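# Move cart with paper through door into yellow bay

## Task

Get the utility cart past the door that swings shut by itself and leave it parked in the yellow-taped bay of the far room, with each of its four wheels fully within the tape and none resting on it. The copy paper case has to finish in the cart's top tray, entirely within the tray's edges. The door must be closed when you finish. One robot or both may work on this. A robot that topples or is left leaning means failure.

## Robot and tools

Robots: r1 and r2, identical Hello Robot Stretch 4 units. Each has an omni-wheel base, a lift running up a mast, and one arm that telescopes forward and ends in a wrist with yaw, pitch and roll plus a two-finger gripper. Height is about 1.6 m; the base rim lies within 0.23 m of the base origin.

Frames (metres): the base frame sits on the floor under the base centre, x ahead, y to the left, z up; hand_pose, a point between the open fingertips, is reported here and may be slightly wrong. The odometry frame is the base frame where the robot began. base_odometry counts wheel rotation only, so slip shows up as travel; heading is in radians, left positive, -3.142 to 3.142. Each robot reports in its own frames, so only camera images, lidar_m and wrist_depth_mm reveal where the two stand relative to each other.

move: always pass blocking: false. Give each robot its own object under the key r1 or r2; a robot left out receives nothing new. Inside it: base holds one relative command measured from where the base last reported itself: translate_m (forward positive, -2 to 2 m), strafe_m (left positive, -2 to 2 m), or rotate_rad (counter-clockwise positive, -3.2 to 3.2 rad). translate_m and strafe_m may be combined for a straight diagonal; rotate cannot join them. joints holds absolute targets by name: lift_m 0 to 1.2, arm_m 0 to 0.55 (metres of extension), wrist_yaw_rad -1.134 to 4.276 (0 ahead, left positive, 3.14 tucked back), wrist_pitch_rad -1.117 to 4.259 (0 level, 1.57 pointing down), wrist_roll_rad -1.117 to 4.259 (positive clockwise viewed from behind), gripper_m -0.038 to 0.141 (fingertip gap, may be off by up to 0.015). A joint target outside its range is clipped; other bad values get the call refused; unknown keys make it invalid. Optional: pace (slow, default, fast, max); speeds, a per-joint top speed for lift_m, arm_m or wrist joints; contact_limits, 0 (gentle) to 1 (hard), default 0.5, only for arm_m, lift_m, translate_m, strafe_m, rotate_rad and only next to that command. A base limit persists until the next base command. end_of_arm: "enable_torque" alone revives limp wrist or gripper motors. cameras picks images (omit or ["all"] for all, [] for none). Each new move overrides only the targets it names; other motions continue.

wait: seconds 0 to 10; returns state and images, and ends early once a commanded robot comes to rest. wait(0) reports earlier moves in the line earlier move. stop: brakes every running motion on both robots; braked motions hold and may keep pressing. zoom_image: camera name plus region [x0, y0, x1, y1] in pixels from the top-left, at most 504 by 504, on that camera's newest image. finished_scene: pass the current scene number; irreversible, and the goal must already hold unattended.

Results: a move line shows per robot done or its worst status. Statuses: moving, done (wheels turned the full amount, even if slipping), off_target (rested short, may still push), contact_stop (lift, arm or wheels were blocked and went slack), time_out (target dropped), limit_stop_at_own_body, limit_stop_at_tilt (lean above 6 degrees; lift, arm, wheels go slack and ignore commands until it drops), torque_fault (motor limp). An unrequested stop, a refused call, or a refused move/wait cancels the rest of that reply's calls. on_its_own lists what a robot did without being told; held at there means target, not reading. A robot listed as last shown was not commanded and repeats old values. lidar_m: 12 distances in 30-degree sectors, first straight ahead then counter-clockwise (4th left, 7th behind, 10th right); "-" means nothing seen or closer than 0.25 m; it misses glass, thin legs and much behind. wrist_depth_mm: 7x7 grid of depths, 100 to 2000 mm. base_tilt in degrees, forward and right positive, with a fixed error up to about 3. A gap above about 0.1 rad between turned_by_wheels and turned_by_imu over one move suggests a hit or slip. motor_effort in percent with peak in brackets; servo_current in mA.

Gripping: close to more than 0.015 below the object width; about 0.06 below resists tugging. Use -0.02 or less to wrap behind a handle. Nothing in the readings confirms a grasp except a rise in gripper servo_current after closing to 0.015 or above. For lifting loads keep lift_m contact limit at 0.15+ for 1 kg, 0.3+ for 2 kg.

Avoid: any firm contact between the robots (a base already touching the other one presses hard after millimetres; a gripper clamping the other's fingers counts); carrying something jointly, since travel can differ by 3 cm per metre and tip a robot; turning, driving or braking with over 1 kg held and arm_m above 0.2, especially fast; strong pushes or pulls with the gripper raised; slamming the door or cart; dropping the paper; hard hits on fixed or heavy objects. Self-collision risks: gripper over the base with lift under about 0.2 (0.45 pointing down), tilted up while rolled, yaw plus pitch below about -1.1, and tilting or rolling while folded back. Expect occasional small nudges to loose objects.

Each tool is called after "Emit:" in YAML: its name, and indented under it one key for each argument.

## Session

Emit:
move:
  blocking: false

Scene clock: 0.00 s.
r1.base_odometry: x=+0.000 y=+0.000 heading=+0.000
r1.turned_by_wheels: +0.000
r1.turned_by_imu: +0.000
r1.base_tilt: forward=-1.6 right=+1.3
r1.lidar_m: 1.92 2.25 3.81 1.93 0.97 0.84 0.83 0.93 0.77 0.76 0.93 1.59
r1.base_status: not commanded
r1.joint_positions: lift_m=+0.127 arm_m=+0.000 wrist_yaw_rad=+3.089 wrist_pitch_rad=+0.002 wrist_roll_rad=+0.000 gripper_m=+0.056
r1.joint_status: not commanded
r1.measured_speeds: all 0
r1.motor_effort: lift_m=+20 arm_m=-4 wheel_0=+0 wheel_1=+1 wheel_2=+1
r1.servo_current: wrist_yaw_rad=39 wrist_pitch_rad=46 wrist_roll_rad=65 gripper_m=39
r1.hand_pose: x=-0.1125 y=+0.1024 z=+0.3046 quat_wxyz=(+0.026, -0.001, +0.000, +1.000) (m; r1's base frame)
r1.wrist_depth_mm: 137 138 - - - - - / 113 139 - - - - - / 117 140 224 - - - - / 137 161 - - - - - / - - - - - - - / - - 191 - 187 - - / 842 759 750 788 788 732 768
r2.base_odometry: x=+0.000 y=+0.000 heading=+0.000
r2.turned_by_wheels: +0.000
r2.turned_by_imu: +0.000
r2.base_tilt: forward=-0.6 right=+0.1
r2.lidar_m: 2.02 1.45 1.40 1.49 2.01 2.22 2.34 3.17 1.60 3.62 2.59 2.46
r2.base_status: not commanded
r2.joint_positions: lift_m=+0.295 arm_m=+0.000 wrist_yaw_rad=+3.133 wrist_pitch_rad=+0.002 wrist_roll_rad=+0.000 gripper_m=+0.056
r2.joint_status: not commanded
r2.measured_speeds: all 0
r2.motor_effort: lift_m=+18 arm_m=-4 wheel_0=+0 wheel_1=-1 wheel_2=+0
r2.servo_current: wrist_yaw_rad=46 wrist_pitch_rad=39 wrist_roll_rad=46 gripper_m=59
r2.hand_pose: x=-0.1167 y=+0.0898 z=+0.4727 quat_wxyz=(+0.004, -0.001, +0.000, +1.000) (m; r2's base frame)
r2.wrist_depth_mm: - 140 - - - - - / - 126 150 - - - - / - 130 185 - - - - / 144 143 272 - - - - / 229 - - - - - - / 226 1576 196 1576 190 1618 1464 / 226 1060 1138 - - 1025 1060
pictures: r1_head_camera, r1_head_left_camera, r1_head_right_camera, r1_wrist_camera, r2_head_camera, r2_head_left_camera, r2_head_right_camera, r2_wrist_camera
Images, in order (width x height): r1_head_camera 420x560, r1_head_left_camera 420x672, r1_head_right_camera 420x672, r1_wrist_camera 616x392, r2_head_camera 420x560, r2_head_left_camera 420x672, r2_head_right_camera 420x672, r2_wrist_camera 616x392.

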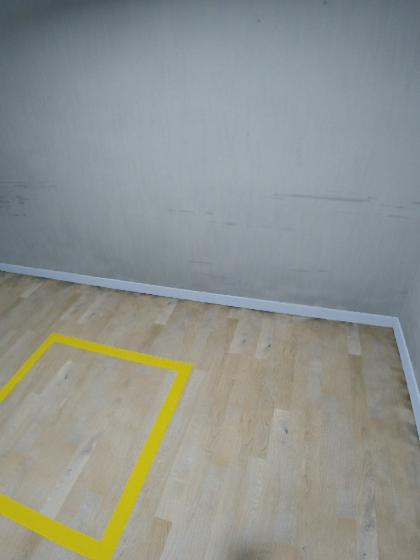

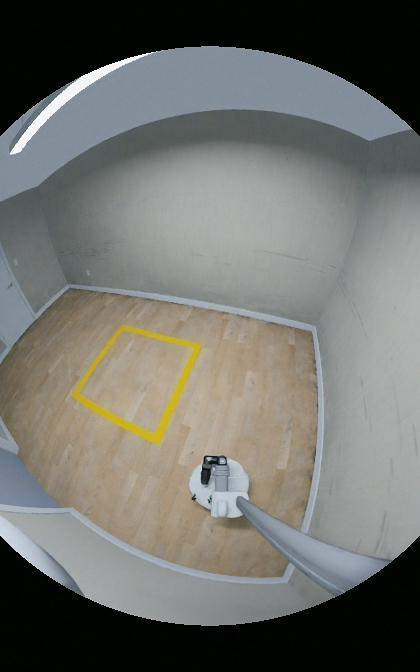

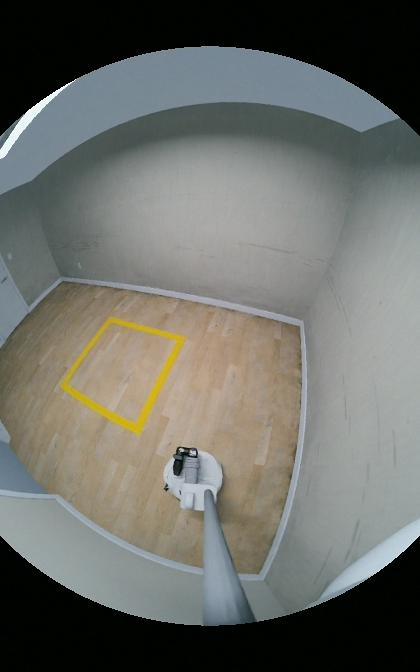

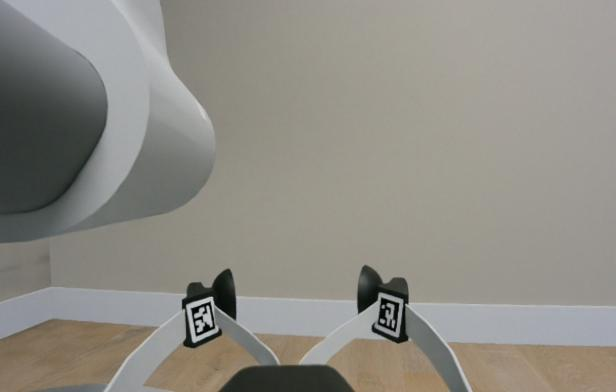

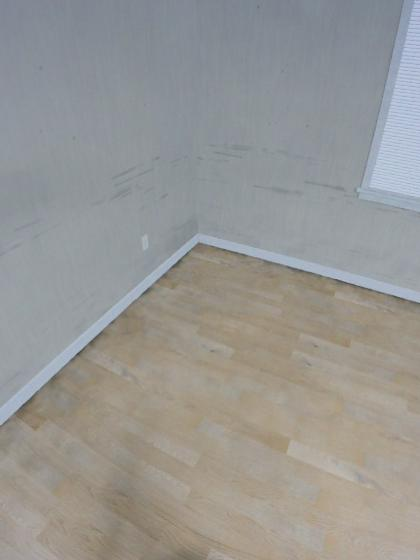

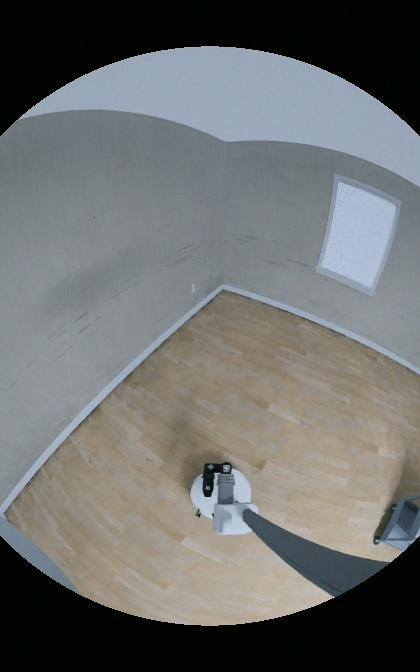

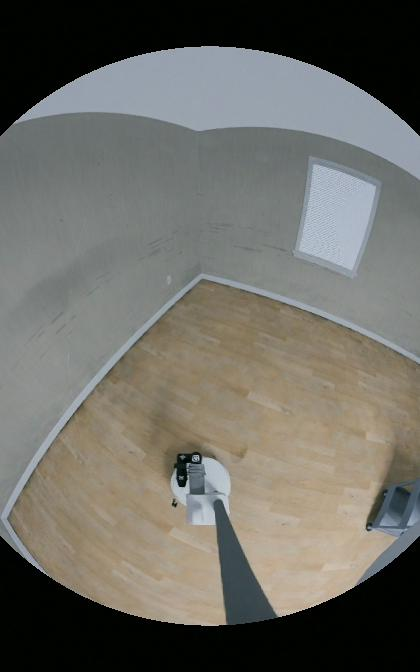

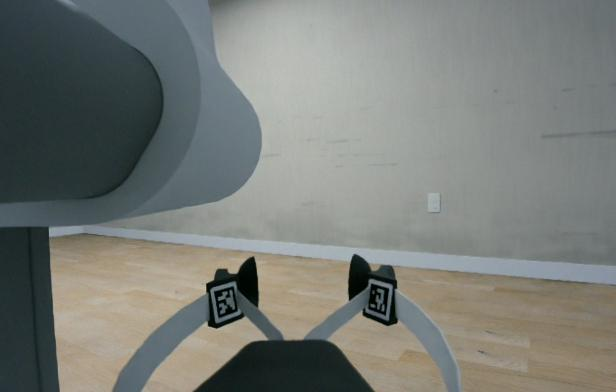

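Emit:
move:
  blocking: false
  r1: {"base":{"rotate_rad":1.3}}
  r2: {"base":{"rotate_rad":-1.6}}
  cameras: []

Emit:
wait:
  seconds: 1.5
  cameras: ["r1_head_camera","r1_head_left_camera","r2_head_camera","r2_head_left_camera","r2_head_right_camera"]

Emit:
wait:
  seconds: 1.0
  cameras: ["r1_head_camera","r1_head_left_camera","r2_head_camera","r2_head_left_camera","r2_head_right_camera"]

Scene clock: 4.97 s.
move: r1 moving; r2 moving
r1.base_odometry: x=+0.000 y=+0.000 heading=+0.252
r1.turned_by_wheels: +0.252
r1.turned_by_imu: +0.252
r1.base_tilt: forward=-1.6 right=+1.2
r1.lidar_m: 2.00 2.69 3.69 1.26 0.88 0.84 0.87 0.81 0.77 0.81 1.08 1.93
r1.base_status: rotate_rad moving
r1.joint_positions: lift_m=+0.127 arm_m=+0.000 wrist_yaw_rad=+3.089 wrist_pitch_rad=+0.002 wrist_roll_rad=+0.000 gripper_m=+0.056
r1.joint_status: not commanded
r1.measured_speeds: translate_m=-0.001 strafe_m=-0.001 rotate_rad=+0.980 lift_m=+0.000 arm_m=+0.000 wrist_yaw_rad=+0.000 wrist_pitch_rad=+0.000 wrist_roll_rad=+0.000
r1.motor_effort: lift_m=+20(20) arm_m=-4(4) wheel_0=-8(10) wheel_1=-6(10) wheel_2=-7(8)
r1.servo_current: wrist_yaw_rad=52(52) wrist_pitch_rad=39(52) wrist_roll_rad=39(59) gripper_m=39(46)
r1.hand_pose: x=-0.1125 y=+0.1024 z=+0.3046 quat_wxyz=(+0.026, -0.001, +0.000, +1.000) (m; r1's base frame)
r1.wrist_depth_mm: 136 139 - - - - - / 113 139 - - - - - / 114 139 225 - - - - / 137 160 - - - - - / - - - - - - - / - 1060 190 - 187 - - / 798 750 759 820 741 691 732
r2.base_odometry: x=+0.000 y=+0.000 heading=-0.252
r2.turned_by_wheels: -0.252
r2.turned_by_imu: -0.244
r2.base_tilt: forward=-0.7 right=+0.0
r2.lidar_m: 2.49 1.64 1.43 1.40 1.65 2.21 2.22 2.65 1.61 1.63 2.90 2.49
r2.base_status: rotate_rad moving
r2.joint_positions: lift_m=+0.295 arm_m=+0.000 wrist_yaw_rad=+3.133 wrist_pitch_rad=+0.002 wrist_roll_rad=+0.000 gripper_m=+0.056
r2.joint_status: not commanded
r2.measured_speeds: translate_m=+0.000 strafe_m=+0.000 rotate_rad=-0.974 lift_m=+0.000 arm_m=+0.000 wrist_yaw_rad=+0.000 wrist_pitch_rad=+0.000 wrist_roll_rad=+0.000
r2.motor_effort: lift_m=+18(18) arm_m=-4(4) wheel_0=+9(11) wheel_1=+6(11) wheel_2=+9(10)
r2.servo_current: wrist_yaw_rad=46(52) wrist_pitch_rad=46(46) wrist_roll_rad=39(52) gripper_m=52(52)
r2.hand_pose: x=-0.1167 y=+0.0898 z=+0.4727 quat_wxyz=(+0.004, -0.001, +0.000, +1.000) (m; r2's base frame)
r2.wrist_depth_mm: - 141 - - - - - / - 126 150 - - - - / - 130 184 - - - - / 144 143 273 - - - - / 229 - - - - - - / 227 1576 196 1537 190 1618 1464 / 226 1078 1138 - - 1042 1060
pictures: none
No camera images: "cameras" was empty.

Scene clock: 6.37 s.
earlier move: r1 done; r2 moving
r1.base_odometry: x=+0.000 y=+0.000 heading=+1.300
r1.turned_by_wheels: +1.048
r1.turned_by_imu: +1.053
r1.base_tilt: forward=-1.6 right=+1.2
r1.lidar_m: 3.81 1.25 0.89 0.85 0.87 0.82 0.77 0.77 1.11 1.91 2.00 2.69
r1.base_status: done
r1.joint_positions: lift_m=+0.127 arm_m=+0.000 wrist_yaw_rad=+3.089 wrist_pitch_rad=+0.002 wrist_roll_rad=+0.000 gripper_m=+0.056
r1.joint_status: not commanded
r1.measured_speeds: all 0
r1.motor_effort: lift_m=+20(20) arm_m=-4(4) wheel_0=-3(10) wheel_1=-1(10) wheel_2=-1(8)
r1.servo_current: wrist_yaw_rad=52(65) wrist_pitch_rad=46(52) wrist_roll_rad=46(65) gripper_m=46(46)
r1.hand_pose: x=-0.1125 y=+0.1024 z=+0.3046 quat_wxyz=(+0.026, -0.001, +0.000, +1.000) (m; r1's base frame)
r1.wrist_depth_mm: 136 138 - - - - - / 113 139 - - - - - / 117 140 228 - - - - / 137 162 - - - - - / - - - - - - - / - - 190 - 187 - - / 798 707 750 143 788 788 820
r2.base_odometry: x=+0.000 y=+0.000 heading=-1.599
r2.turned_by_wheels: -1.347
r2.turned_by_imu: -1.311
r2.base_tilt: forward=-0.7 right=+0.1
r2.lidar_m: 3.68 2.60 2.49 2.06 1.50 1.39 1.46 1.97 2.23 2.31 3.09 1.63
r2.base_status: rotate_rad moving
r2.joint_positions: lift_m=+0.295 arm_m=+0.000 wrist_yaw_rad=+3.133 wrist_pitch_rad=+0.002 wrist_roll_rad=+0.000 gripper_m=+0.056
r2.joint_status: not commanded
r2.measured_speeds: all 0
r2.motor_effort: lift_m=+18(18) arm_m=-4(4) wheel_0=+3(12) wheel_1=+3(11) wheel_2=+4(11)
r2.servo_current: wrist_yaw_rad=46(59) wrist_pitch_rad=39(46) wrist_roll_rad=46(59) gripper_m=39(59)
r2.hand_pose: x=-0.1167 y=+0.0898 z=+0.4727 quat_wxyz=(+0.004, -0.001, +0.000, +1.000) (m; r2's base frame)
r2.wrist_depth_mm: - 140 - - - - - / - 126 142 - - - - / - 130 184 - - - - / 144 143 226 - - - - / 229 - - - - - - / 227 1537 196 1336 190 - - / 226 1060 1138 - - 1042 1060
wait: 1.40 of 1.5 s (r1 has come to rest)
pictures: r1_head_camera, r1_head_left_camera, r2_head_camera, r2_head_left_camera, r2_head_right_camera
Images, in order (width x height): r1_head_camera 420x560, r1_head_left_camera 420x672, r2_head_camera 420x560, r2_head_left_camera 420x672, r2_head_right_camera 420x672.

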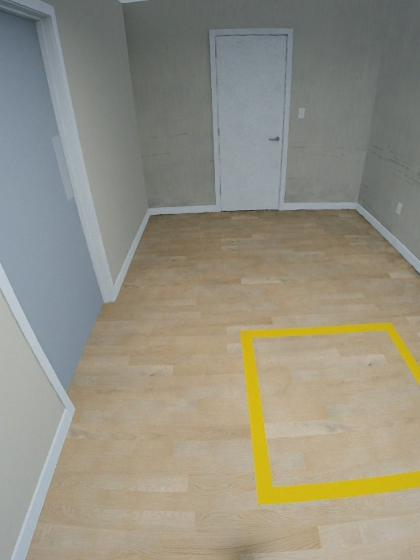

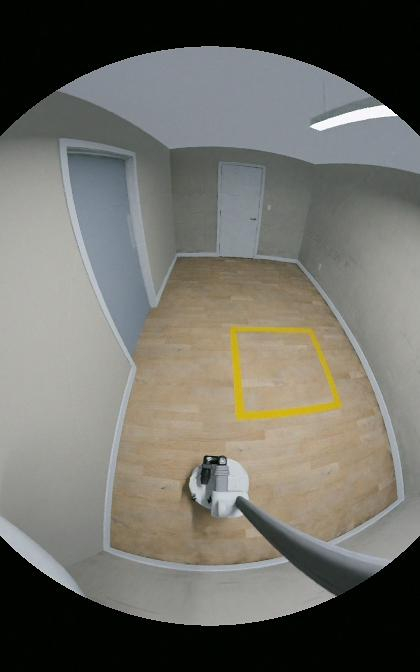

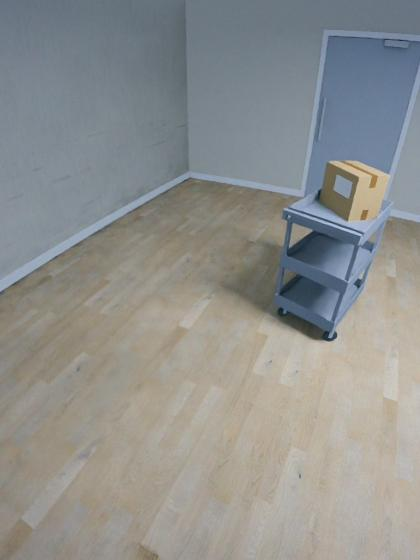

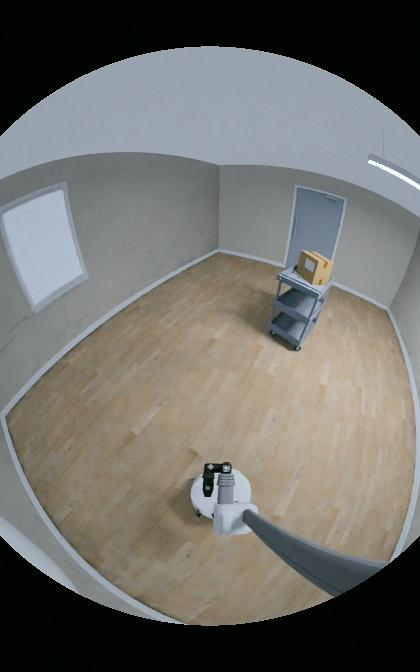

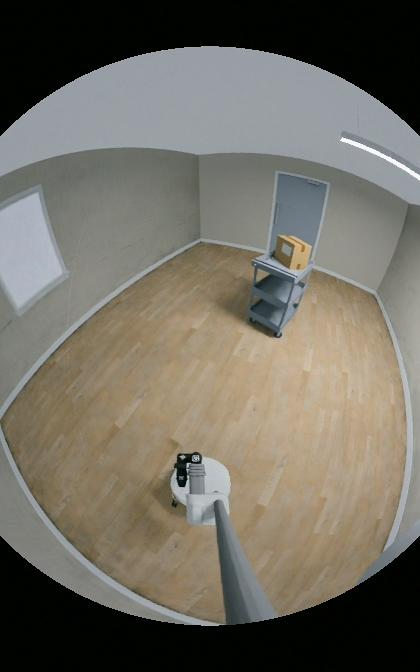

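Scene clock: 6.57 s.
earlier move: r2 done
r1.base_odometry: x=+0.000 y=+0.000 heading=+1.300
r1.turned_by_wheels: +0.000
r1.turned_by_imu: +0.000
r1.base_tilt: forward=-1.6 right=+1.3
r1.lidar_m: 3.82 1.26 0.90 0.84 0.89 0.81 0.74 0.80 1.10 1.92 1.99 2.66
r1.base_status: done
r1.joint_positions: lift_m=+0.127 arm_m=+0.000 wrist_yaw_rad=+3.089 wrist_pitch_rad=+0.002 wrist_roll_rad=+0.000 gripper_m=+0.056
r1.joint_status: not commanded
r1.measured_speeds: all 0
r1.motor_effort: lift_m=+20(20) arm_m=-4(4) wheel_0=-4(10) wheel_1=-1(10) wheel_2=-1(8)
r1.servo_current: wrist_yaw_rad=59(65) wrist_pitch_rad=46(52) wrist_roll_rad=52(65) gripper_m=46(46)
r1.hand_pose: x=-0.1125 y=+0.1024 z=+0.3046 quat_wxyz=(+0.026, -0.001, +0.000, +1.000) (m; r1's base frame)
r1.wrist_depth_mm: 136 138 - - - - - / 113 139 - - - - - / 118 140 229 - - - - / 137 161 - - - - - / - - - - - - - / - - 191 - 186 - - / 798 707 759 143 788 788 820
r2.base_odometry: x=+0.000 y=+0.000 heading=-1.599
r2.turned_by_wheels: +0.000
r2.turned_by_imu: +0.000
r2.base_tilt: forward=-0.7 right=+0.1
r2.lidar_m: 3.65 2.62 2.47 2.05 1.47 1.39 1.46 1.98 2.21 2.30 3.13 1.61
r2.base_status: done
r2.joint_positions: lift_m=+0.295 arm_m=+0.000 wrist_yaw_rad=+3.133 wrist_pitch_rad=+0.002 wrist_roll_rad=+0.000 gripper_m=+0.056
r2.joint_status: not commanded
r2.measured_speeds: all 0
r2.motor_effort: lift_m=+18(18) arm_m=-4(4) wheel_0=+5(12) wheel_1=+3(11) wheel_2=+5(11)
r2.servo_current: wrist_yaw_rad=52(59) wrist_pitch_rad=39(46) wrist_roll_rad=46(59) gripper_m=52(59)
r2.hand_pose: x=-0.1167 y=+0.0898 z=+0.4727 quat_wxyz=(+0.004, -0.001, +0.000, +1.000) (m; r2's base frame)
r2.wrist_depth_mm: - 141 - - - - - / - 126 141 - - - - / - 129 184 - - - - / 144 143 226 - - - - / 231 - - - - - - / 228 1576 196 1308 190 - - / 226 1060 1160 - - 1042 1060
wait: 0.20 of 1 s (r2 has come to rest)
pictures: r1_head_camera, r1_head_left_camera, r2_head_camera, r2_head_left_camera, r2_head_right_camera
Images, in order (width x height): r1_head_camera 420x560, r1_head_left_camera 420x672, r2_head_camera 420x560, r2_head_left_camera 420x672, r2_head_right_camera 420x672.

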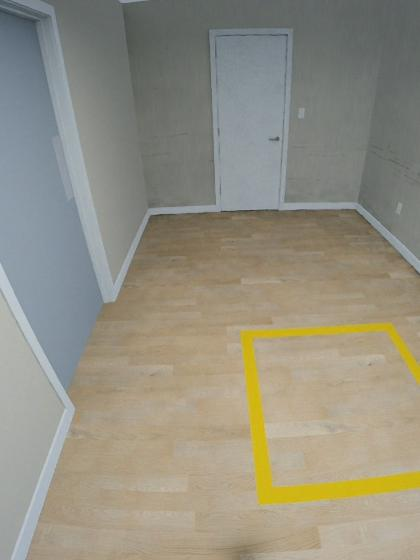

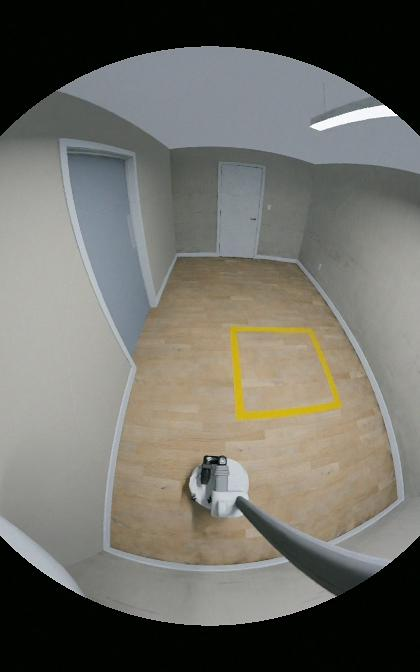

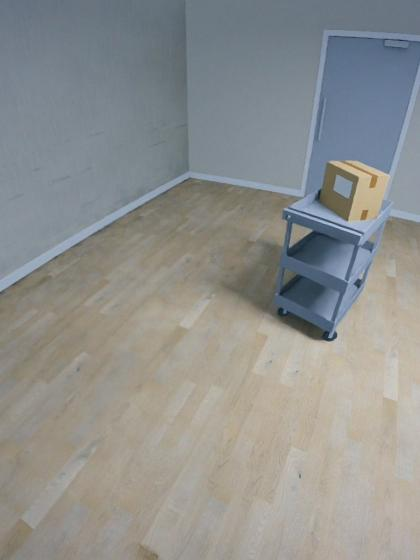

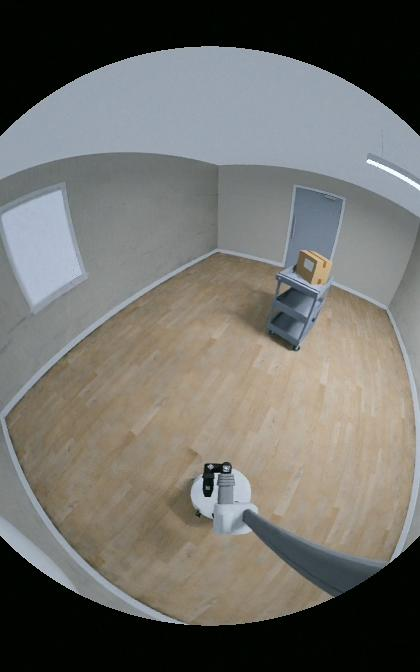

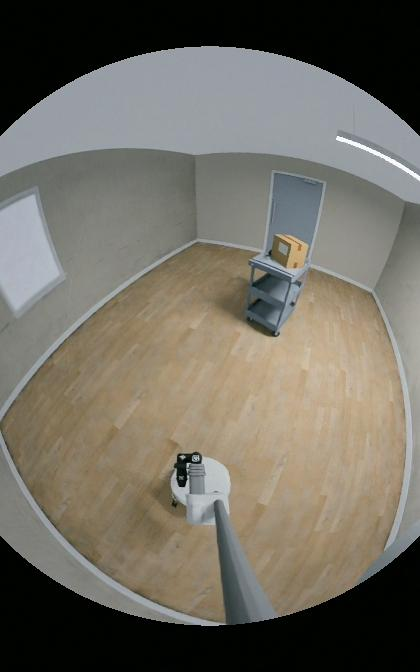

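Emit:
zoom_image:
  camera: "r2_head_camera"
  region: [250, 20, 420, 360]

Emit:
zoom_image:
  camera: "r1_head_left_camera"
  region: [40, 120, 200, 420]

Scaled by 1.482 from the camera's 420x560 image, which has a finer 1200x1600 frame.

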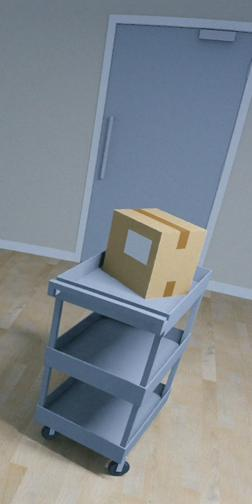

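Scaled by 1.680 from the camera's 420x672 image, which has a finer 600x960 frame.

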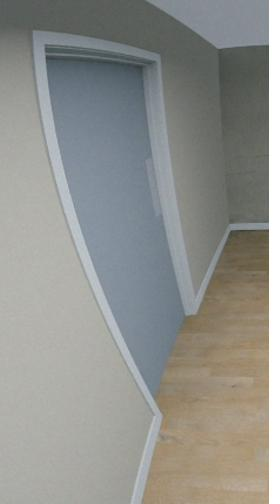

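Emit:
move:
  blocking: false
  r1: {"base":{"translate_m":1.66,"strafe_m":-0.35},"joints":{"lift_m":0.7,"wrist_yaw_rad":0},"pace":"fast"}
  r2: {"base":{"rotate_rad":-0.49},"joints":{"lift_m":0.85,"wrist_yaw_rad":0},"pace":"fast"}
  cameras: []

Emit:
wait:
  seconds: 2
  cameras: ["r2_head_camera","r2_head_left_camera"]

Emit:
zoom_image:
  camera: "r2_head_camera"
  region: [100, 20, 420, 400]

Scene clock: 82.57 s.
move: r1 moving; r2 moving
r1.base_odometry: x=+0.024 y=+0.045 heading=+1.300
r1.turned_by_wheels: +0.000
r1.turned_by_imu: +0.000
r1.base_tilt: forward=-1.6 right=+1.3
r1.lidar_m: 3.83 1.29 0.91 0.84 0.87 0.87 0.81 0.85 1.18 1.91 1.99 2.67
r1.base_status: translate_m moving; strafe_m moving
r1.joint_positions: lift_m=+0.190 arm_m=+0.000 wrist_yaw_rad=+2.450 wrist_pitch_rad=+0.002 wrist_roll_rad=+0.000 gripper_m=+0.056
r1.joint_status: lift_m moving; wrist_yaw_rad moving
r1.measured_speeds: translate_m=+0.195 strafe_m=-0.042 rotate_rad=+0.005 lift_m=+0.243 arm_m=+0.000 wrist_yaw_rad=-1.821 wrist_pitch_rad=+0.000 wrist_roll_rad=+0.000
r1.motor_effort: lift_m=+27(28) arm_m=-4(4) wheel_0=+11(11) wheel_1=+3(6) wheel_2=-11(12)
r1.servo_current: wrist_yaw_rad=111(111) wrist_pitch_rad=46(46) wrist_roll_rad=65(65) gripper_m=39(46)
r1.hand_pose: x=+0.0045 y=+0.2512 z=+0.3674 quat_wxyz=(+0.339, -0.001, +0.000, +0.941) (m; r1's base frame)
r1.wrist_depth_mm: - - - - - - - / - - - - - - - / - - - - - - - / - - - - - - - / - - - - - - - / - - 190 1160 187 - - / - 151 866 891 854 - -
r2.base_odometry: x=+0.000 y=+0.000 heading=-1.950
r2.turned_by_wheels: -0.351
r2.turned_by_imu: -0.340
r2.base_tilt: forward=-0.7 right=+0.1
r2.lidar_m: 1.58 3.11 2.51 2.49 1.77 1.41 1.41 1.54 2.23 2.22 2.47 3.80
r2.base_status: rotate_rad moving
r2.joint_positions: lift_m=+0.358 arm_m=+0.000 wrist_yaw_rad=+2.521 wrist_pitch_rad=+0.002 wrist_roll_rad=+0.000 gripper_m=+0.056
r2.joint_status: lift_m moving; wrist_yaw_rad moving
r2.measured_speeds: translate_m=-0.001 strafe_m=+0.002 rotate_rad=-0.960 lift_m=+0.243 arm_m=+0.000 wrist_yaw_rad=-1.750 wrist_pitch_rad=+0.000 wrist_roll_rad=+0.000
r2.motor_effort: lift_m=+24(25) arm_m=-4(4) wheel_0=+3(10) wheel_1=+4(12) wheel_2=+4(12)
r2.servo_current: wrist_yaw_rad=91(137) wrist_pitch_rad=39(46) wrist_roll_rad=46(52) gripper_m=52(52)
r2.hand_pose: x=-0.0128 y=+0.2389 z=+0.5357 quat_wxyz=(+0.305, -0.001, +0.000, +0.952) (m; r2's base frame)
r2.wrist_depth_mm: - - - - - - - / - - - - - - - / - - - - - - - / - - - - - - - / - - - - - - - / - - 193 171 191 1576 1576 / 1182 1182 1255 - - 1138 1160
pictures: none
No camera images: "cameras" was empty.

Scene clock: 84.53 s.
earlier move: r1 moving; r2 done
r1.base_odometry: x=+0.365 y=+0.703 heading=+1.300
r1.turned_by_wheels: +0.000
r1.turned_by_imu: -0.001
r1.base_tilt: forward=-1.6 right=+1.3
r1.lidar_m: 3.14 1.67 1.16 1.02 1.08 1.45 1.54 1.61 1.86 1.74 1.79 2.43
r1.base_status: translate_m moving; strafe_m moving
r1.joint_positions: lift_m=+0.700 arm_m=+0.000 wrist_yaw_rad=+0.003 wrist_pitch_rad=+0.002 wrist_roll_rad=+0.000 gripper_m=+0.056
r1.joint_status: lift_m moving; wrist_yaw_rad moving
r1.measured_speeds: translate_m=+0.392 strafe_m=-0.082 rotate_rad=-0.001 lift_m=+0.000 arm_m=+0.000 wrist_yaw_rad=+0.000 wrist_pitch_rad=+0.000 wrist_roll_rad=+0.000
r1.motor_effort: lift_m=+26(29) arm_m=-4(4) wheel_0=+6(12) wheel_1=+4(6) wheel_2=-5(12)
r1.servo_current: wrist_yaw_rad=46(130) wrist_pitch_rad=39(46) wrist_roll_rad=33(65) gripper_m=39(52)
r1.hand_pose: x=+0.4595 y=-0.0866 z=+0.8771 quat_wxyz=(+1.000, +0.000, +0.001, +0.001) (m; r1's base frame)
r1.wrist_depth_mm: - - - - - - - / - - - - - - - / - - - - - - - / - - - - - - - / - - - - - - - / - - 193 - 188 - - / 1921 1921 1863 153 - 1863 -
r2.base_odometry: x=+0.000 y=+0.000 heading=-2.089
r2.turned_by_wheels: -0.139
r2.turned_by_imu: -0.135
r2.base_tilt: forward=-0.7 right=+0.0
r2.lidar_m: 1.59 3.52 2.57 2.49 2.03 1.46 1.40 1.49 2.05 2.21 2.34 3.23
r2.base_status: done
r2.joint_positions: lift_m=+0.850 arm_m=+0.000 wrist_yaw_rad=+0.003 wrist_pitch_rad=+0.002 wrist_roll_rad=+0.000 gripper_m=+0.056
r2.joint_status: all done
r2.measured_speeds: all 0
r2.motor_effort: lift_m=+21(26) arm_m=-4(4) wheel_0=+2(10) wheel_1=+1(12) wheel_2=+2(12)
r2.servo_current: wrist_yaw_rad=46(137) wrist_pitch_rad=33(46) wrist_roll_rad=59(59) gripper_m=52(52)
r2.hand_pose: x=+0.4596 y=-0.0866 z=+1.0275 quat_wxyz=(+1.000, +0.000, +0.001, +0.001) (m; r2's base frame)
r2.wrist_depth_mm: - - - - - - - / - - - - - - - / - - - - - - - / - - - 1808 - - - / - - - 1863 - - - / - - 196 1661 190 - - / - - - - - - -
wait: 1.97 of 2 s (r2 has come to rest)
pictures: r2_head_camera, r2_head_left_camera
Images, in order (width x height): r2_head_camera 420x560, r2_head_left_camera 420x672.

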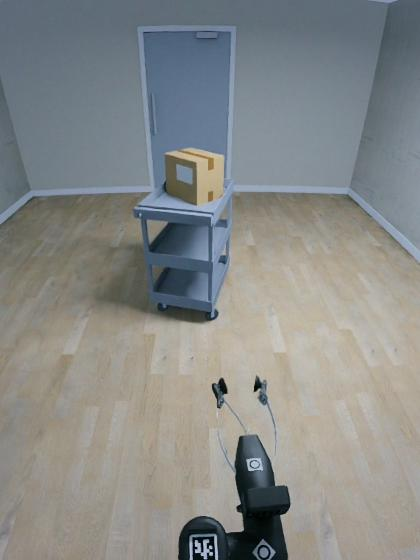

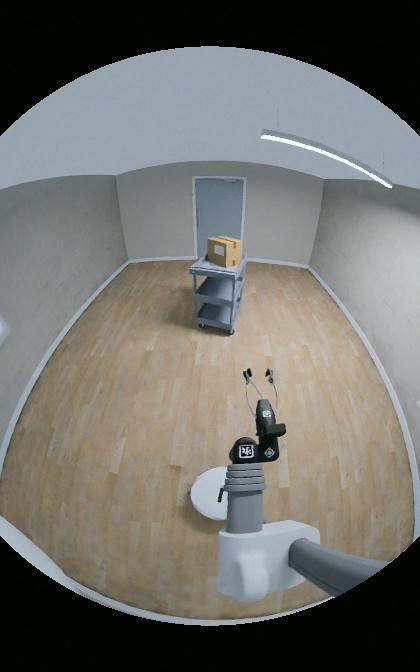

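Scaled by 1.326 from the camera's 420x560 image, which has a finer 1200x1600 frame.

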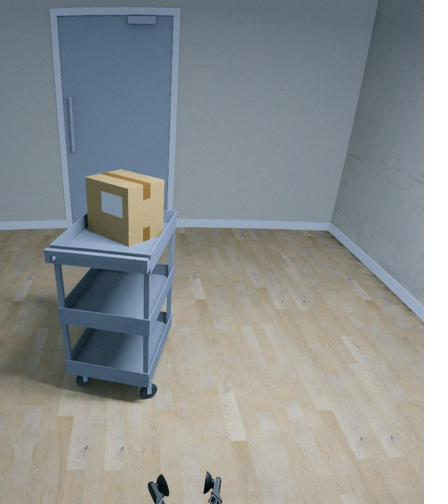

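Emit:
move:
  blocking: false
  r2: {"base":{"translate_m":2.0,"strafe_m":-0.9},"joints":{"gripper_m":0.1},"pace":"fast"}
  r1: {"base":{"rotate_rad":1.571},"pace":"fast"}
  cameras: []

Emit:
wait:
  seconds: 4
  cameras: ["r1_head_camera","r1_head_left_camera"]

Emit:
wait:
  seconds: 5
  cameras: ["r2_head_left_camera","r2_head_camera"]

Scene clock: 115.20 s.
earlier move: r1 done
move: r1 moving; r2 moving
r1.base_odometry: x=+0.782 y=+1.506 heading=+1.615
r1.turned_by_wheels: +0.315
r1.turned_by_imu: +0.315
r1.base_tilt: forward=-1.6 right=+1.3
r1.lidar_m: 2.27 1.42 1.31 1.32 1.48 2.41 2.42 1.79 1.52 1.53 1.81 2.26
r1.base_status: rotate_rad moving
r1.joint_positions: lift_m=+0.700 arm_m=+0.000 wrist_yaw_rad=+0.002 wrist_pitch_rad=+0.002 wrist_roll_rad=+0.000 gripper_m=+0.056
r1.joint_status: all done
r1.measured_speeds: translate_m=+0.002 strafe_m=+0.000 rotate_rad=+1.219 lift_m=+0.000 arm_m=+0.000 wrist_yaw_rad=+0.000 wrist_pitch_rad=+0.000 wrist_roll_rad=+0.000
r1.motor_effort: lift_m=+24(24) arm_m=-4(4) wheel_0=-8(9) wheel_1=-7(9) wheel_2=-8(8)
r1.servo_current: wrist_yaw_rad=26(59) wrist_pitch_rad=46(52) wrist_roll_rad=46(52) gripper_m=39(46)
r1.hand_pose: x=+0.4595 y=-0.0867 z=+0.8772 quat_wxyz=(+1.000, +0.000, +0.001, +0.001) (m; r1's base frame)
r1.wrist_depth_mm: - - - - - 1863 - / - - - - - 1863 - / - - - - - 1863 - / - - - - - 1921 - / - - - - - 1863 - / - - 194 - 187 1921 - / - 163 1863 153 - 131 -
r2.base_odometry: x=-0.037 y=-0.027 heading=-2.088
r2.turned_by_wheels: +0.000
r2.turned_by_imu: +0.002
r2.base_tilt: forward=-0.7 right=+0.1
r2.lidar_m: 1.57 3.53 2.57 2.49 2.02 1.52 1.44 1.53 2.14 2.21 2.32 3.24
r2.base_status: translate_m moving; strafe_m moving
r2.joint_positions: lift_m=+0.850 arm_m=+0.000 wrist_yaw_rad=+0.003 wrist_pitch_rad=+0.002 wrist_roll_rad=+0.000 gripper_m=+0.075
r2.joint_status: gripper_m moving
r2.measured_speeds: translate_m=+0.165 strafe_m=-0.073 rotate_rad=-0.001 lift_m=+0.000 arm_m=+0.000 wrist_yaw_rad=+0.000 wrist_pitch_rad=+0.000 wrist_roll_rad=+0.000
r2.motor_effort: lift_m=+21(21) arm_m=-4(4) wheel_0=+11(12) wheel_1=+5(5) wheel_2=-15(15)
r2.servo_current: wrist_yaw_rad=46(59) wrist_pitch_rad=46(46) wrist_roll_rad=59(59) gripper_m=78(104)
r2.hand_pose: x=+0.4596 y=-0.0866 z=+1.0275 quat_wxyz=(+1.000, +0.000, +0.001, +0.001) (m; r2's base frame)
r2.wrist_depth_mm: - - - - - - - / - - - - - - - / - - - - - - - / - - - 1708 - - - / - - - 1708 - - - / - - 190 1397 190 - - / - - - - - - -
pictures: none
No camera images: "cameras" was empty.

Scene clock: 116.60 s.
earlier move: r1 done; r2 moving
r1.base_odometry: x=+0.782 y=+1.506 heading=+2.871
r1.turned_by_wheels: +1.256
r1.turned_by_imu: +1.263
r1.base_tilt: forward=-1.6 right=+1.3
r1.lidar_m: 1.31 1.35 1.74 2.41 2.29 1.62 1.52 1.57 2.14 2.28 1.83 1.32
r1.base_status: done
r1.joint_positions: lift_m=+0.700 arm_m=+0.000 wrist_yaw_rad=+0.002 wrist_pitch_rad=+0.002 wrist_roll_rad=+0.000 gripper_m=+0.056
r1.joint_status: all done
r1.measured_speeds: all 0
r1.motor_effort: lift_m=+24(24) arm_m=-3(4) wheel_0=-3(11) wheel_1=-1(9) wheel_2=+1(9)
r1.servo_current: wrist_yaw_rad=52(65) wrist_pitch_rad=39(52) wrist_roll_rad=52(72) gripper_m=39(46)
r1.hand_pose: x=+0.4595 y=-0.0867 z=+0.8772 quat_wxyz=(+1.000, +0.000, +0.001, +0.001) (m; r1's base frame)
r1.wrist_depth_mm: 1042 - - - 1060 - - / 1060 - - - 1138 - - / 1060 - - - 1098 - - / 1008 - - - 1118 - - / 1025 - - - 1098 - - / 1078 - 191 - 187 - - / 1060 140 - 136 182 - -
r2.base_odometry: x=-0.440 y=-0.321 heading=-2.088
r2.turned_by_wheels: +0.000
r2.turned_by_imu: +0.001
r2.base_tilt: forward=-0.7 right=+0.1
r2.lidar_m: 1.10 1.23 2.84 2.70 2.69 2.01 1.91 2.00 2.07 2.00 2.12 2.94
r2.base_status: translate_m moving; strafe_m moving
r2.joint_positions: lift_m=+0.850 arm_m=+0.000 wrist_yaw_rad=+0.003 wrist_pitch_rad=+0.002 wrist_roll_rad=+0.000 gripper_m=+0.100
r2.joint_status: all done
r2.measured_speeds: translate_m=+0.366 strafe_m=-0.164 rotate_rad=-0.001 lift_m=+0.000 arm_m=+0.000 wrist_yaw_rad=+0.000 wrist_pitch_rad=+0.000 wrist_roll_rad=+0.000
r2.motor_effort: lift_m=+21(21) arm_m=-4(4) wheel_0=+8(13) wheel_1=+5(7) wheel_2=-8(17)
r2.servo_current: wrist_yaw_rad=52(59) wrist_pitch_rad=39(46) wrist_roll_rad=46(59) gripper_m=52(111)
r2.hand_pose: x=+0.4596 y=-0.0866 z=+1.0275 quat_wxyz=(+1.000, +0.000, +0.001, +0.001) (m; r2's base frame)
r2.wrist_depth_mm: - - - - - - - / - - - - - - - / - - - - - - - / - - 1430 - - - - / - - 1255 - - - - / - - 190 - 195 - - / - - - - - - -
wait: 1.40 of 4 s (r1 has come to rest)
pictures: r1_head_camera, r1_head_left_camera
Images, in order (width x height): r1_head_camera 420x560, r1_head_left_camera 420x672.

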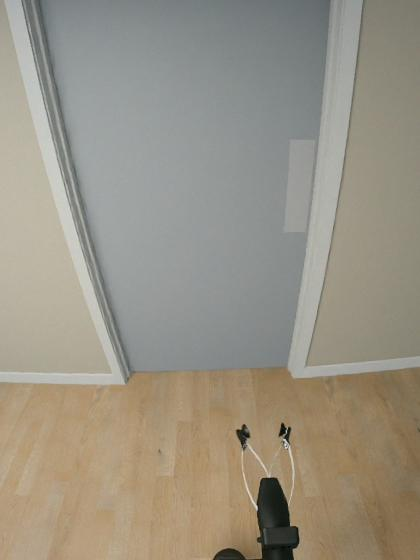

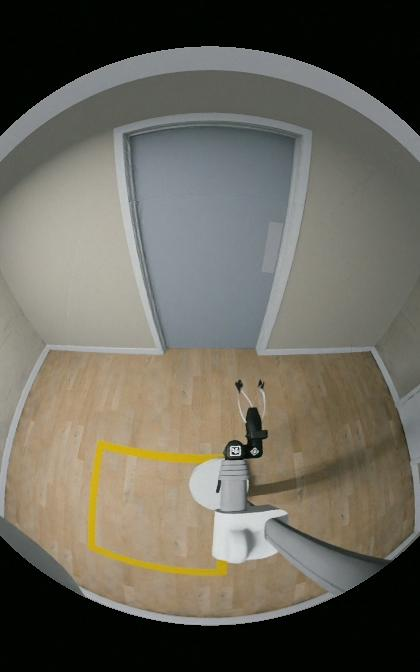

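Scene clock: 121.57 s.
earlier move: r2 done
r1.base_odometry: x=+0.782 y=+1.506 heading=+2.871
r1.turned_by_wheels: +0.000
r1.turned_by_imu: +0.000
r1.base_tilt: forward=-1.6 right=+1.3
r1.lidar_m: 1.31 1.35 1.71 2.41 2.32 1.62 1.52 1.59 2.11 2.29 1.86 1.30
r1.base_status: done
r1.joint_positions: lift_m=+0.700 arm_m=+0.000 wrist_yaw_rad=+0.002 wrist_pitch_rad=+0.002 wrist_roll_rad=+0.000 gripper_m=+0.056
r1.joint_status: all done
r1.measured_speeds: all 0
r1.motor_effort: lift_m=+24(24) arm_m=-4(4) wheel_0=-3(11) wheel_1=-1(9) wheel_2=+1(9)
r1.servo_current: wrist_yaw_rad=52(65) wrist_pitch_rad=39(52) wrist_roll_rad=52(78) gripper_m=39(52)
r1.hand_pose: x=+0.4595 y=-0.0867 z=+0.8772 quat_wxyz=(+1.000, +0.000, +0.001, +0.001) (m; r1's base frame)
r1.wrist_depth_mm: 1042 - - - 1042 - - / 1060 - - - 1118 - - / 1042 - - - 1118 - - / 1008 - - - 1118 - - / 1008 - - - 1098 - - / 1098 - 190 - 187 - - / 1060 140 - 137 182 - -
r2.base_odometry: x=-1.772 y=-1.293 heading=-2.088
r2.turned_by_wheels: +0.000
r2.turned_by_imu: +0.002
r2.base_tilt: forward=-0.7 right=+0.1
r2.lidar_m: 2.39 2.49 0.65 0.65 0.78 3.53 3.47 1.91 1.42 1.38 1.44 2.01
r2.base_status: done
r2.joint_positions: lift_m=+0.850 arm_m=+0.000 wrist_yaw_rad=+0.003 wrist_pitch_rad=+0.002 wrist_roll_rad=+0.000 gripper_m=+0.100
r2.joint_status: all done
r2.measured_speeds: all 0
r2.motor_effort: lift_m=+21(21) arm_m=-4(4) wheel_0=-1(13) wheel_1=+5(7) wheel_2=-2(17)
r2.servo_current: wrist_yaw_rad=46(65) wrist_pitch_rad=39(46) wrist_roll_rad=46(59) gripper_m=59(111)
r2.hand_pose: x=+0.4596 y=-0.0866 z=+1.0275 quat_wxyz=(+1.000, +0.000, +0.001, +0.001) (m; r2's base frame)
r2.wrist_depth_mm: - - - - - - - / - - - - - - - / - - - - - - - / - - - - - - - / - - - - - - - / - - 195 - 195 - - / - - - - - - -
wait: 4.97 of 5 s (r2 has come to rest)
pictures: r2_head_camera, r2_head_left_camera
Images, in order (width x height): r2_head_camera 420x560, r2_head_left_camera 420x672.

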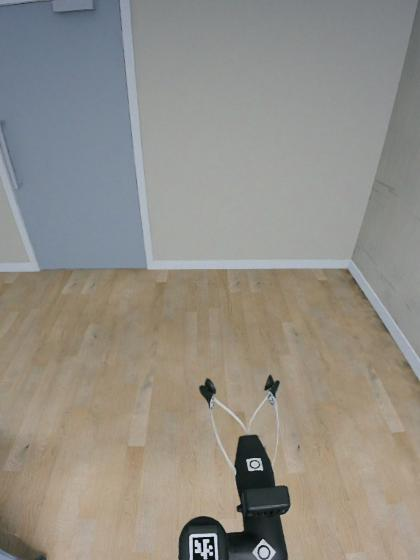

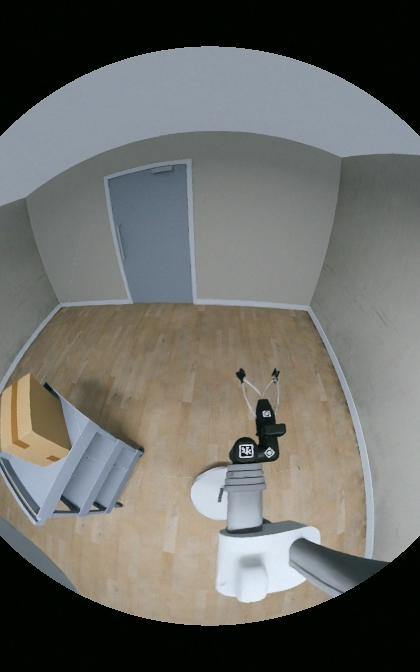

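Emit:
move:
  blocking: false
  r2: {"base":{"translate_m":1.35,"strafe_m":0.95},"pace":"fast"}
  cameras: []

Emit:
wait:
  seconds: 6
  cameras: []

Emit:
move:
  blocking: false
  r2: {"base":{"rotate_rad":0.5},"pace":"fast"}
  cameras: []

Emit:
wait:
  seconds: 3
  cameras: ["r2_head_left_camera","r2_head_camera","r2_wrist_camera"]

Scene clock: 144.67 s.
move: r2 moving
r1: as last shown
r1.turned_by_imu: -0.001
r1.lidar_m: 1.32 1.35 1.73 2.41 2.30 1.63 1.53 1.57 2.12 2.28 1.88 1.34
r1.motor_effort: lift_m=+24(24) arm_m=-4(4) wheel_0=-3(3) wheel_1=-1(1) wheel_2=+1(1)
r1.servo_current: wrist_yaw_rad=59(59) wrist_pitch_rad=39(46) wrist_roll_rad=20(59) gripper_m=39(46)
r1.wrist_depth_mm: 1042 - - - 1078 - - / 1042 - - - 1138 - - / 1042 - - - 1118 - - / 1025 - - - 1118 - - / 1008 - - - 1098 - - / 1060 - 190 - 187 - - / 1078 141 - 137 182 - -
r2.base_odometry: x=-1.767 y=-1.339 heading=-2.089
r2.turned_by_wheels: +0.000
r2.turned_by_imu: +0.002
r2.base_tilt: forward=-0.7 right=+0.1
r2.lidar_m: 2.34 2.48 0.61 0.62 0.75 3.58 3.52 1.96 1.47 1.38 1.49 2.07
r2.base_status: translate_m moving; strafe_m moving
r2.joint_positions: lift_m=+0.850 arm_m=+0.000 wrist_yaw_rad=+0.003 wrist_pitch_rad=+0.002 wrist_roll_rad=+0.000 gripper_m=+0.100
r2.joint_status: not commanded
r2.measured_speeds: translate_m=+0.148 strafe_m=+0.102 rotate_rad=+0.008 lift_m=+0.000 arm_m=+0.000 wrist_yaw_rad=+0.000 wrist_pitch_rad=+0.000 wrist_roll_rad=+0.000
r2.motor_effort: lift_m=+21(21) arm_m=-4(4) wheel_0=-1(9) wheel_1=+12(13) wheel_2=-13(13)
r2.servo_current: wrist_yaw_rad=39(52) wrist_pitch_rad=39(46) wrist_roll_rad=52(59) gripper_m=46(59)
r2.hand_pose: x=+0.4595 y=-0.0867 z=+1.0275 quat_wxyz=(+1.000, +0.000, +0.001, +0.001) (m; r2's base frame)
r2.wrist_depth_mm: - - - - - - - / - - - - - - - / - - - - - - - / - - - - - - - / - - - - - - - / - - 194 - 195 - - / - - - - - - -
pictures: none
No camera images: "cameras" was empty.

Scene clock: 149.67 s.
earlier move: r2 done
r1.base_odometry: x=+0.782 y=+1.506 heading=+2.871
r1.turned_by_wheels: +0.000
r1.turned_by_imu: +0.000
r1.base_tilt: forward=-1.6 right=+1.3
r1.lidar_m: 1.31 1.36 1.71 2.41 2.29 1.61 1.53 1.57 2.12 2.28 1.89 1.34
r1.base_status: not commanded
r1.joint_positions: lift_m=+0.700 arm_m=+0.000 wrist_yaw_rad=+0.002 wrist_pitch_rad=+0.002 wrist_roll_rad=+0.000 gripper_m=+0.056
r1.joint_status: not commanded
r1.measured_speeds: all 0
r1.motor_effort: lift_m=+24(24) arm_m=-3(4) wheel_0=-3(4) wheel_1=-1(1) wheel_2=+1(1)
r1.servo_current: wrist_yaw_rad=46(72) wrist_pitch_rad=52(52) wrist_roll_rad=39(72) gripper_m=39(46)
r1.hand_pose: x=+0.4595 y=-0.0867 z=+0.8772 quat_wxyz=(+1.000, +0.000, +0.001, +0.001) (m; r1's base frame)
r1.wrist_depth_mm: 1078 - - - 1042 - - / 1042 - - - 1098 - - / 1060 - - - 1118 - - / 991 - - - 1118 - - / 1025 - - - 1078 - - / 1098 - 190 - 187 - - / 1078 140 - 137 181 - -
r2.base_odometry: x=-1.615 y=-2.936 heading=-2.089
r2.turned_by_wheels: +0.000
r2.turned_by_imu: +0.003
r2.base_tilt: forward=-0.7 right=+0.1
r2.lidar_m: 1.05 1.11 1.57 2.40 2.52 3.46 0.94 1.11 2.42 2.34 1.50 1.12
r2.base_status: done
r2.joint_positions: lift_m=+0.850 arm_m=+0.000 wrist_yaw_rad=+0.003 wrist_pitch_rad=+0.002 wrist_roll_rad=+0.000 gripper_m=+0.100
r2.joint_status: not commanded
r2.measured_speeds: all 0
r2.motor_effort: lift_m=+21(21) arm_m=-4(4) wheel_0=-3(14) wheel_1=-1(14) wheel_2=-3(14)
r2.servo_current: wrist_yaw_rad=39(65) wrist_pitch_rad=39(46) wrist_roll_rad=46(65) gripper_m=52(59)
r2.hand_pose: x=+0.4595 y=-0.0867 z=+1.0275 quat_wxyz=(+1.000, +0.000, +0.001, +0.001) (m; r2's base frame)
r2.wrist_depth_mm: 866 - - - - - - / 854 - - - - - - / - - - - - - - / - - - - - - - / - - - - - - - / - 798 189 - 185 - - / - - - - - - -
wait: 5.00 of 6 s (r2 has come to rest)
pictures: none
No camera images: "cameras" was empty.

Scene clock: 150.17 s.
move: r2 moving
r1: as last shown
r1.lidar_m: 1.32 1.36 1.72 2.40 2.26 1.62 1.50 1.58 2.14 2.28 1.85 1.31
r1.motor_effort: lift_m=+24(24) arm_m=-4(4) wheel_0=-3(3) wheel_1=-1(1) wheel_2=+1(1)
r1.servo_current: wrist_yaw_rad=46(59) wrist_pitch_rad=39(46) wrist_roll_rad=46(59) gripper_m=39(46)
r1.wrist_depth_mm: 1060 - - - 1078 - - / 1060 - - - 1118 - - / 1060 - - - 1138 - - / 1008 - - - 1118 - - / 991 - - - 1078 - - / 1078 - 190 - 187 - - / 1060 141 - 136 182 - -
r2.base_odometry: x=-1.615 y=-2.936 heading=-1.831
r2.turned_by_wheels: +0.258
r2.turned_by_imu: +0.251
r2.base_tilt: forward=-0.7 right=+0.1
r2.lidar_m: 1.05 1.26 2.25 2.40 2.81 0.95 0.98 2.71 2.35 2.12 1.21 1.07
r2.base_status: rotate_rad moving
r2.joint_positions: lift_m=+0.850 arm_m=+0.000 wrist_yaw_rad=+0.002 wrist_pitch_rad=+0.002 wrist_roll_rad=+0.000 gripper_m=+0.100
r2.joint_status: not commanded
r2.measured_speeds: translate_m=+0.001 strafe_m=+0.001 rotate_rad=+0.988 lift_m=+0.000 arm_m=+0.000 wrist_yaw_rad=+0.000 wrist_pitch_rad=+0.000 wrist_roll_rad=+0.000
r2.motor_effort: lift_m=+21(21) arm_m=-4(4) wheel_0=-7(10) wheel_1=-9(10) wheel_2=-11(12)
r2.servo_current: wrist_yaw_rad=33(52) wrist_pitch_rad=39(46) wrist_roll_rad=39(52) gripper_m=52(52)
r2.hand_pose: x=+0.4595 y=-0.0867 z=+1.0275 quat_wxyz=(+1.000, +0.000, +0.001, +0.001) (m; r2's base frame)
r2.wrist_depth_mm: - - - - - - - / - - - - - - - / - - - - - - - / - - 866 - - - - / - - - - - - - / - - 190 - 186 - - / - - - - - - -
pictures: none
No camera images: "cameras" was empty.

Scene clock: 150.97 s.
earlier move: r2 done
r1.base_odometry: x=+0.782 y=+1.506 heading=+2.871
r1.turned_by_wheels: +0.000
r1.turned_by_imu: +0.000
r1.base_tilt: forward=-1.6 right=+1.3
r1.lidar_m: 1.31 1.36 1.72 2.41 2.29 1.62 1.52 1.59 2.14 2.28 1.86 1.33
r1.base_status: not commanded
r1.joint_positions: lift_m=+0.700 arm_m=+0.000 wrist_yaw_rad=+0.002 wrist_pitch_rad=+0.002 wrist_roll_rad=+0.000 gripper_m=+0.056
r1.joint_status: not commanded
r1.measured_speeds: all 0
r1.motor_effort: lift_m=+24(24) arm_m=-3(4) wheel_0=-3(4) wheel_1=-1(1) wheel_2=+1(1)
r1.servo_current: wrist_yaw_rad=39(65) wrist_pitch_rad=33(46) wrist_roll_rad=52(72) gripper_m=46(46)
r1.hand_pose: x=+0.4595 y=-0.0867 z=+0.8772 quat_wxyz=(+1.000, +0.000, +0.001, +0.001) (m; r1's base frame)
r1.wrist_depth_mm: 1042 - - - 1078 - - / 1060 - - - 1098 - - / 1042 - - - 1098 - - / 1025 - - - 1138 - - / 1008 - - - 1098 - - / 1078 - 190 - 188 - - / 1060 140 - 137 182 - -
r2.base_odometry: x=-1.615 y=-2.936 heading=-1.590
r2.turned_by_wheels: +0.241
r2.turned_by_imu: +0.235
r2.base_tilt: forward=-0.7 right=+0.0
r2.lidar_m: 1.06 1.53 2.40 2.50 3.42 0.94 1.10 2.45 2.33 1.54 1.11 1.05
r2.base_status: done
r2.joint_positions: lift_m=+0.850 arm_m=+0.000 wrist_yaw_rad=+0.002 wrist_pitch_rad=+0.002 wrist_roll_rad=+0.000 gripper_m=+0.100
r2.joint_status: not commanded
r2.measured_speeds: all 0
r2.motor_effort: lift_m=+21(21) arm_m=-4(4) wheel_0=-4(10) wheel_1=-2(10) wheel_2=-4(12)
r2.servo_current: wrist_yaw_rad=52(59) wrist_pitch_rad=39(46) wrist_roll_rad=46(65) gripper_m=52(59)
r2.hand_pose: x=+0.4595 y=-0.0867 z=+1.0275 quat_wxyz=(+1.000, +0.000, +0.001, +0.001) (m; r2's base frame)
r2.wrist_depth_mm: - - - - - - - / 1863 - - - - - - / 1921 - - 854 - - - / 1921 - - - - - - / 1921 - - - - - - / 1983 - 189 - 186 - - / - - - - - - -
wait: 0.80 of 3 s (r2 has come to rest)
pictures: r2_head_camera, r2_head_left_camera, r2_wrist_camera
Images, in order (width x height): r2_head_camera 420x560, r2_head_left_camera 420x672, r2_wrist_camera 616x392.

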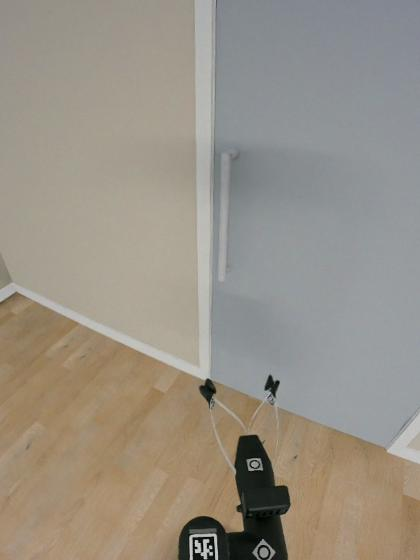

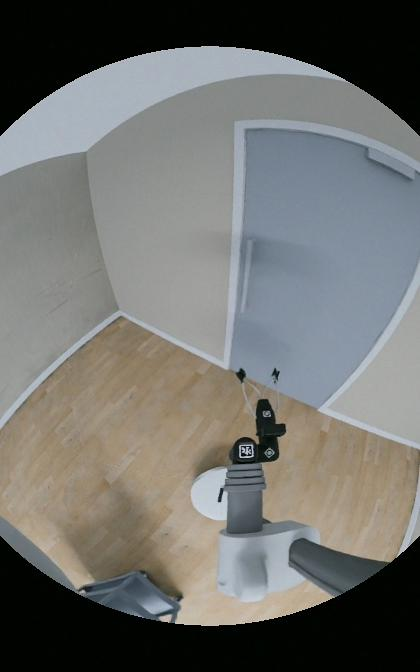

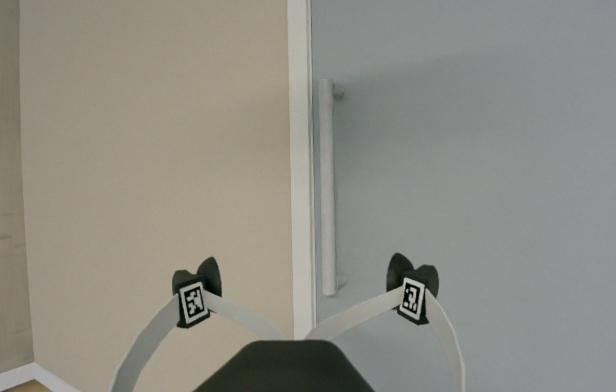

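Emit:
move:
  blocking: false
  r2: {"base":{"translate_m":0.25,"strafe_m":-0.045},"joints":{"arm_m":0.18}}
  cameras: []

Emit:
wait:
  seconds: 3
  cameras: ["r2_head_camera","r2_wrist_camera"]

Scene clock: 162.37 s.
move: r2 moving
r1: as last shown
r1.turned_by_imu: -0.001
r1.base_tilt: forward=-1.5 right=+1.3
r1.lidar_m: 1.31 1.35 1.71 2.39 2.27 1.62 1.53 1.58 2.13 2.27 1.86 1.33
r1.motor_effort: lift_m=+24(24) arm_m=-4(4) wheel_0=-3(3) wheel_1=-1(1) wheel_2=+1(1)
r1.servo_current: wrist_yaw_rad=52(65) wrist_pitch_rad=39(46) wrist_roll_rad=52(72) gripper_m=46(46)
r1.wrist_depth_mm: 1060 - - - 1060 - - / 1060 - - - 1078 - - / 1042 - - - 1138 - - / 991 - - - 1118 - - / 1008 - - - 1078 - - / 1098 - 190 - 188 - - / 1098 140 - 137 182 - -
r2.base_odometry: x=-1.621 y=-2.967 heading=-1.590
r2.turned_by_wheels: +0.000
r2.turned_by_imu: +0.002
r2.base_tilt: forward=-0.7 right=+0.1
r2.lidar_m: 1.04 1.49 2.39 2.47 3.39 1.00 1.13 2.46 2.34 1.48 1.09 1.03
r2.base_status: translate_m moving; strafe_m moving
r2.joint_positions: lift_m=+0.850 arm_m=+0.051 wrist_yaw_rad=+0.002 wrist_pitch_rad=+0.002 wrist_roll_rad=+0.000 gripper_m=+0.100
r2.joint_status: arm_m moving
r2.measured_speeds: translate_m=+0.121 strafe_m=-0.022 rotate_rad=+0.000 lift_m=+0.000 arm_m=+0.195 wrist_yaw_rad=+0.000 wrist_pitch_rad=+0.000 wrist_roll_rad=+0.000
r2.motor_effort: lift_m=+21(21) arm_m=+8(12) wheel_0=+9(10) wheel_1=+5(6) wheel_2=-12(13)
r2.servo_current: wrist_yaw_rad=52(52) wrist_pitch_rad=33(52) wrist_roll_rad=46(59) gripper_m=46(52)
r2.hand_pose: x=+0.5100 y=-0.0867 z=+1.0275 quat_wxyz=(+1.000, +0.000, +0.001, +0.001) (m; r2's base frame)
r2.wrist_depth_mm: - - - - - - - / - - - - - - - / - - - 768 - - - / - - - 891 - - - / - - - 878 - - - / - - 188 778 186 - - / - - - - - - -
pictures: none
No camera images: "cameras" was empty.

Scene clock: 164.17 s.
earlier move: r2 done
r1.base_odometry: x=+0.782 y=+1.506 heading=+2.871
r1.turned_by_wheels: +0.000
r1.turned_by_imu: +0.000
r1.base_tilt: forward=-1.6 right=+1.3
r1.lidar_m: 1.30 1.35 1.74 2.40 2.29 1.61 1.53 1.60 2.15 2.29 1.87 1.32
r1.base_status: not commanded
r1.joint_positions: lift_m=+0.700 arm_m=+0.000 wrist_yaw_rad=+0.002 wrist_pitch_rad=+0.002 wrist_roll_rad=+0.000 gripper_m=+0.056
r1.joint_status: not commanded
r1.measured_speeds: all 0
r1.motor_effort: lift_m=+24(24) arm_m=-4(4) wheel_0=-3(3) wheel_1=+0(1) wheel_2=+1(1)
r1.servo_current: wrist_yaw_rad=46(65) wrist_pitch_rad=33(52) wrist_roll_rad=46(72) gripper_m=39(46)
r1.hand_pose: x=+0.4595 y=-0.0867 z=+0.8772 quat_wxyz=(+1.000, +0.000, +0.001, +0.001) (m; r1's base frame)
r1.wrist_depth_mm: 1042 - - - 1042 - - / 1042 - - - 1098 - - / 1078 - - - 1098 - - / 991 - - - 1098 - - / 1008 - - - 1078 - - / 1098 - 190 - 188 - - / 1078 140 - 137 182 - -
r2.base_odometry: x=-1.664 y=-3.185 heading=-1.589
r2.turned_by_wheels: +0.000
r2.turned_by_imu: +0.000
r2.base_tilt: forward=-0.7 right=+0.1
r2.lidar_m: 0.83 1.19 2.30 2.42 3.28 1.20 1.33 2.54 2.45 1.18 0.86 0.82
r2.base_status: done
r2.joint_positions: lift_m=+0.850 arm_m=+0.180 wrist_yaw_rad=+0.002 wrist_pitch_rad=+0.002 wrist_roll_rad=+0.000 gripper_m=+0.100
r2.joint_status: all done
r2.measured_speeds: all 0
r2.motor_effort: lift_m=+21(21) arm_m=+7(13) wheel_0=+3(12) wheel_1=+2(8) wheel_2=-3(13)
r2.servo_current: wrist_yaw_rad=39(65) wrist_pitch_rad=39(52) wrist_roll_rad=46(59) gripper_m=59(59)
r2.hand_pose: x=+0.6393 y=-0.0867 z=+1.0275 quat_wxyz=(+1.000, +0.000, +0.001, +0.001) (m; r2's base frame)
r2.wrist_depth_mm: - - 535 466 - 384 349 / - - 535 421 - 384 353 / - - 549 427 - 387 357 / - - 539 433 - 389 357 / - - 539 442 - 389 362 / - - 193 430 185 387 362 / - - - - - 384 366
wait: 1.80 of 3 s (r2 has come to rest)
pictures: r2_head_camera, r2_wrist_camera
Images, in order (width x height): r2_head_camera 420x560, r2_wrist_camera 616x392.

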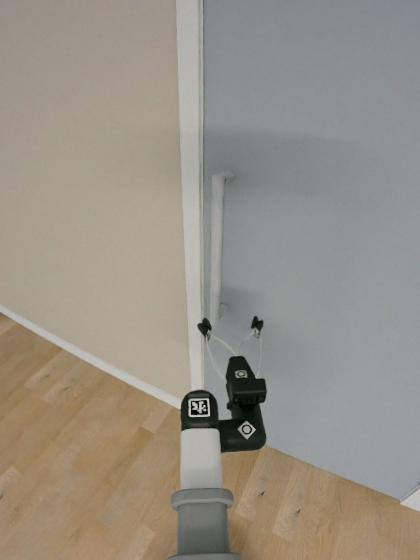

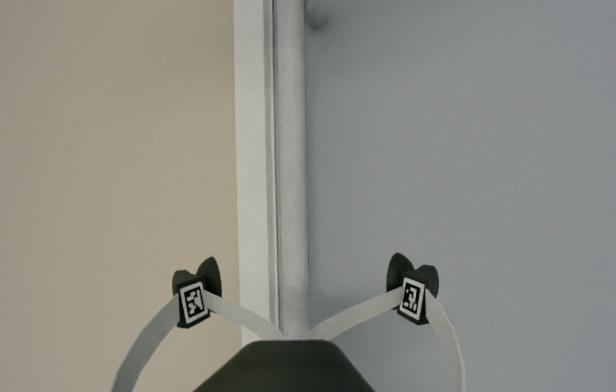

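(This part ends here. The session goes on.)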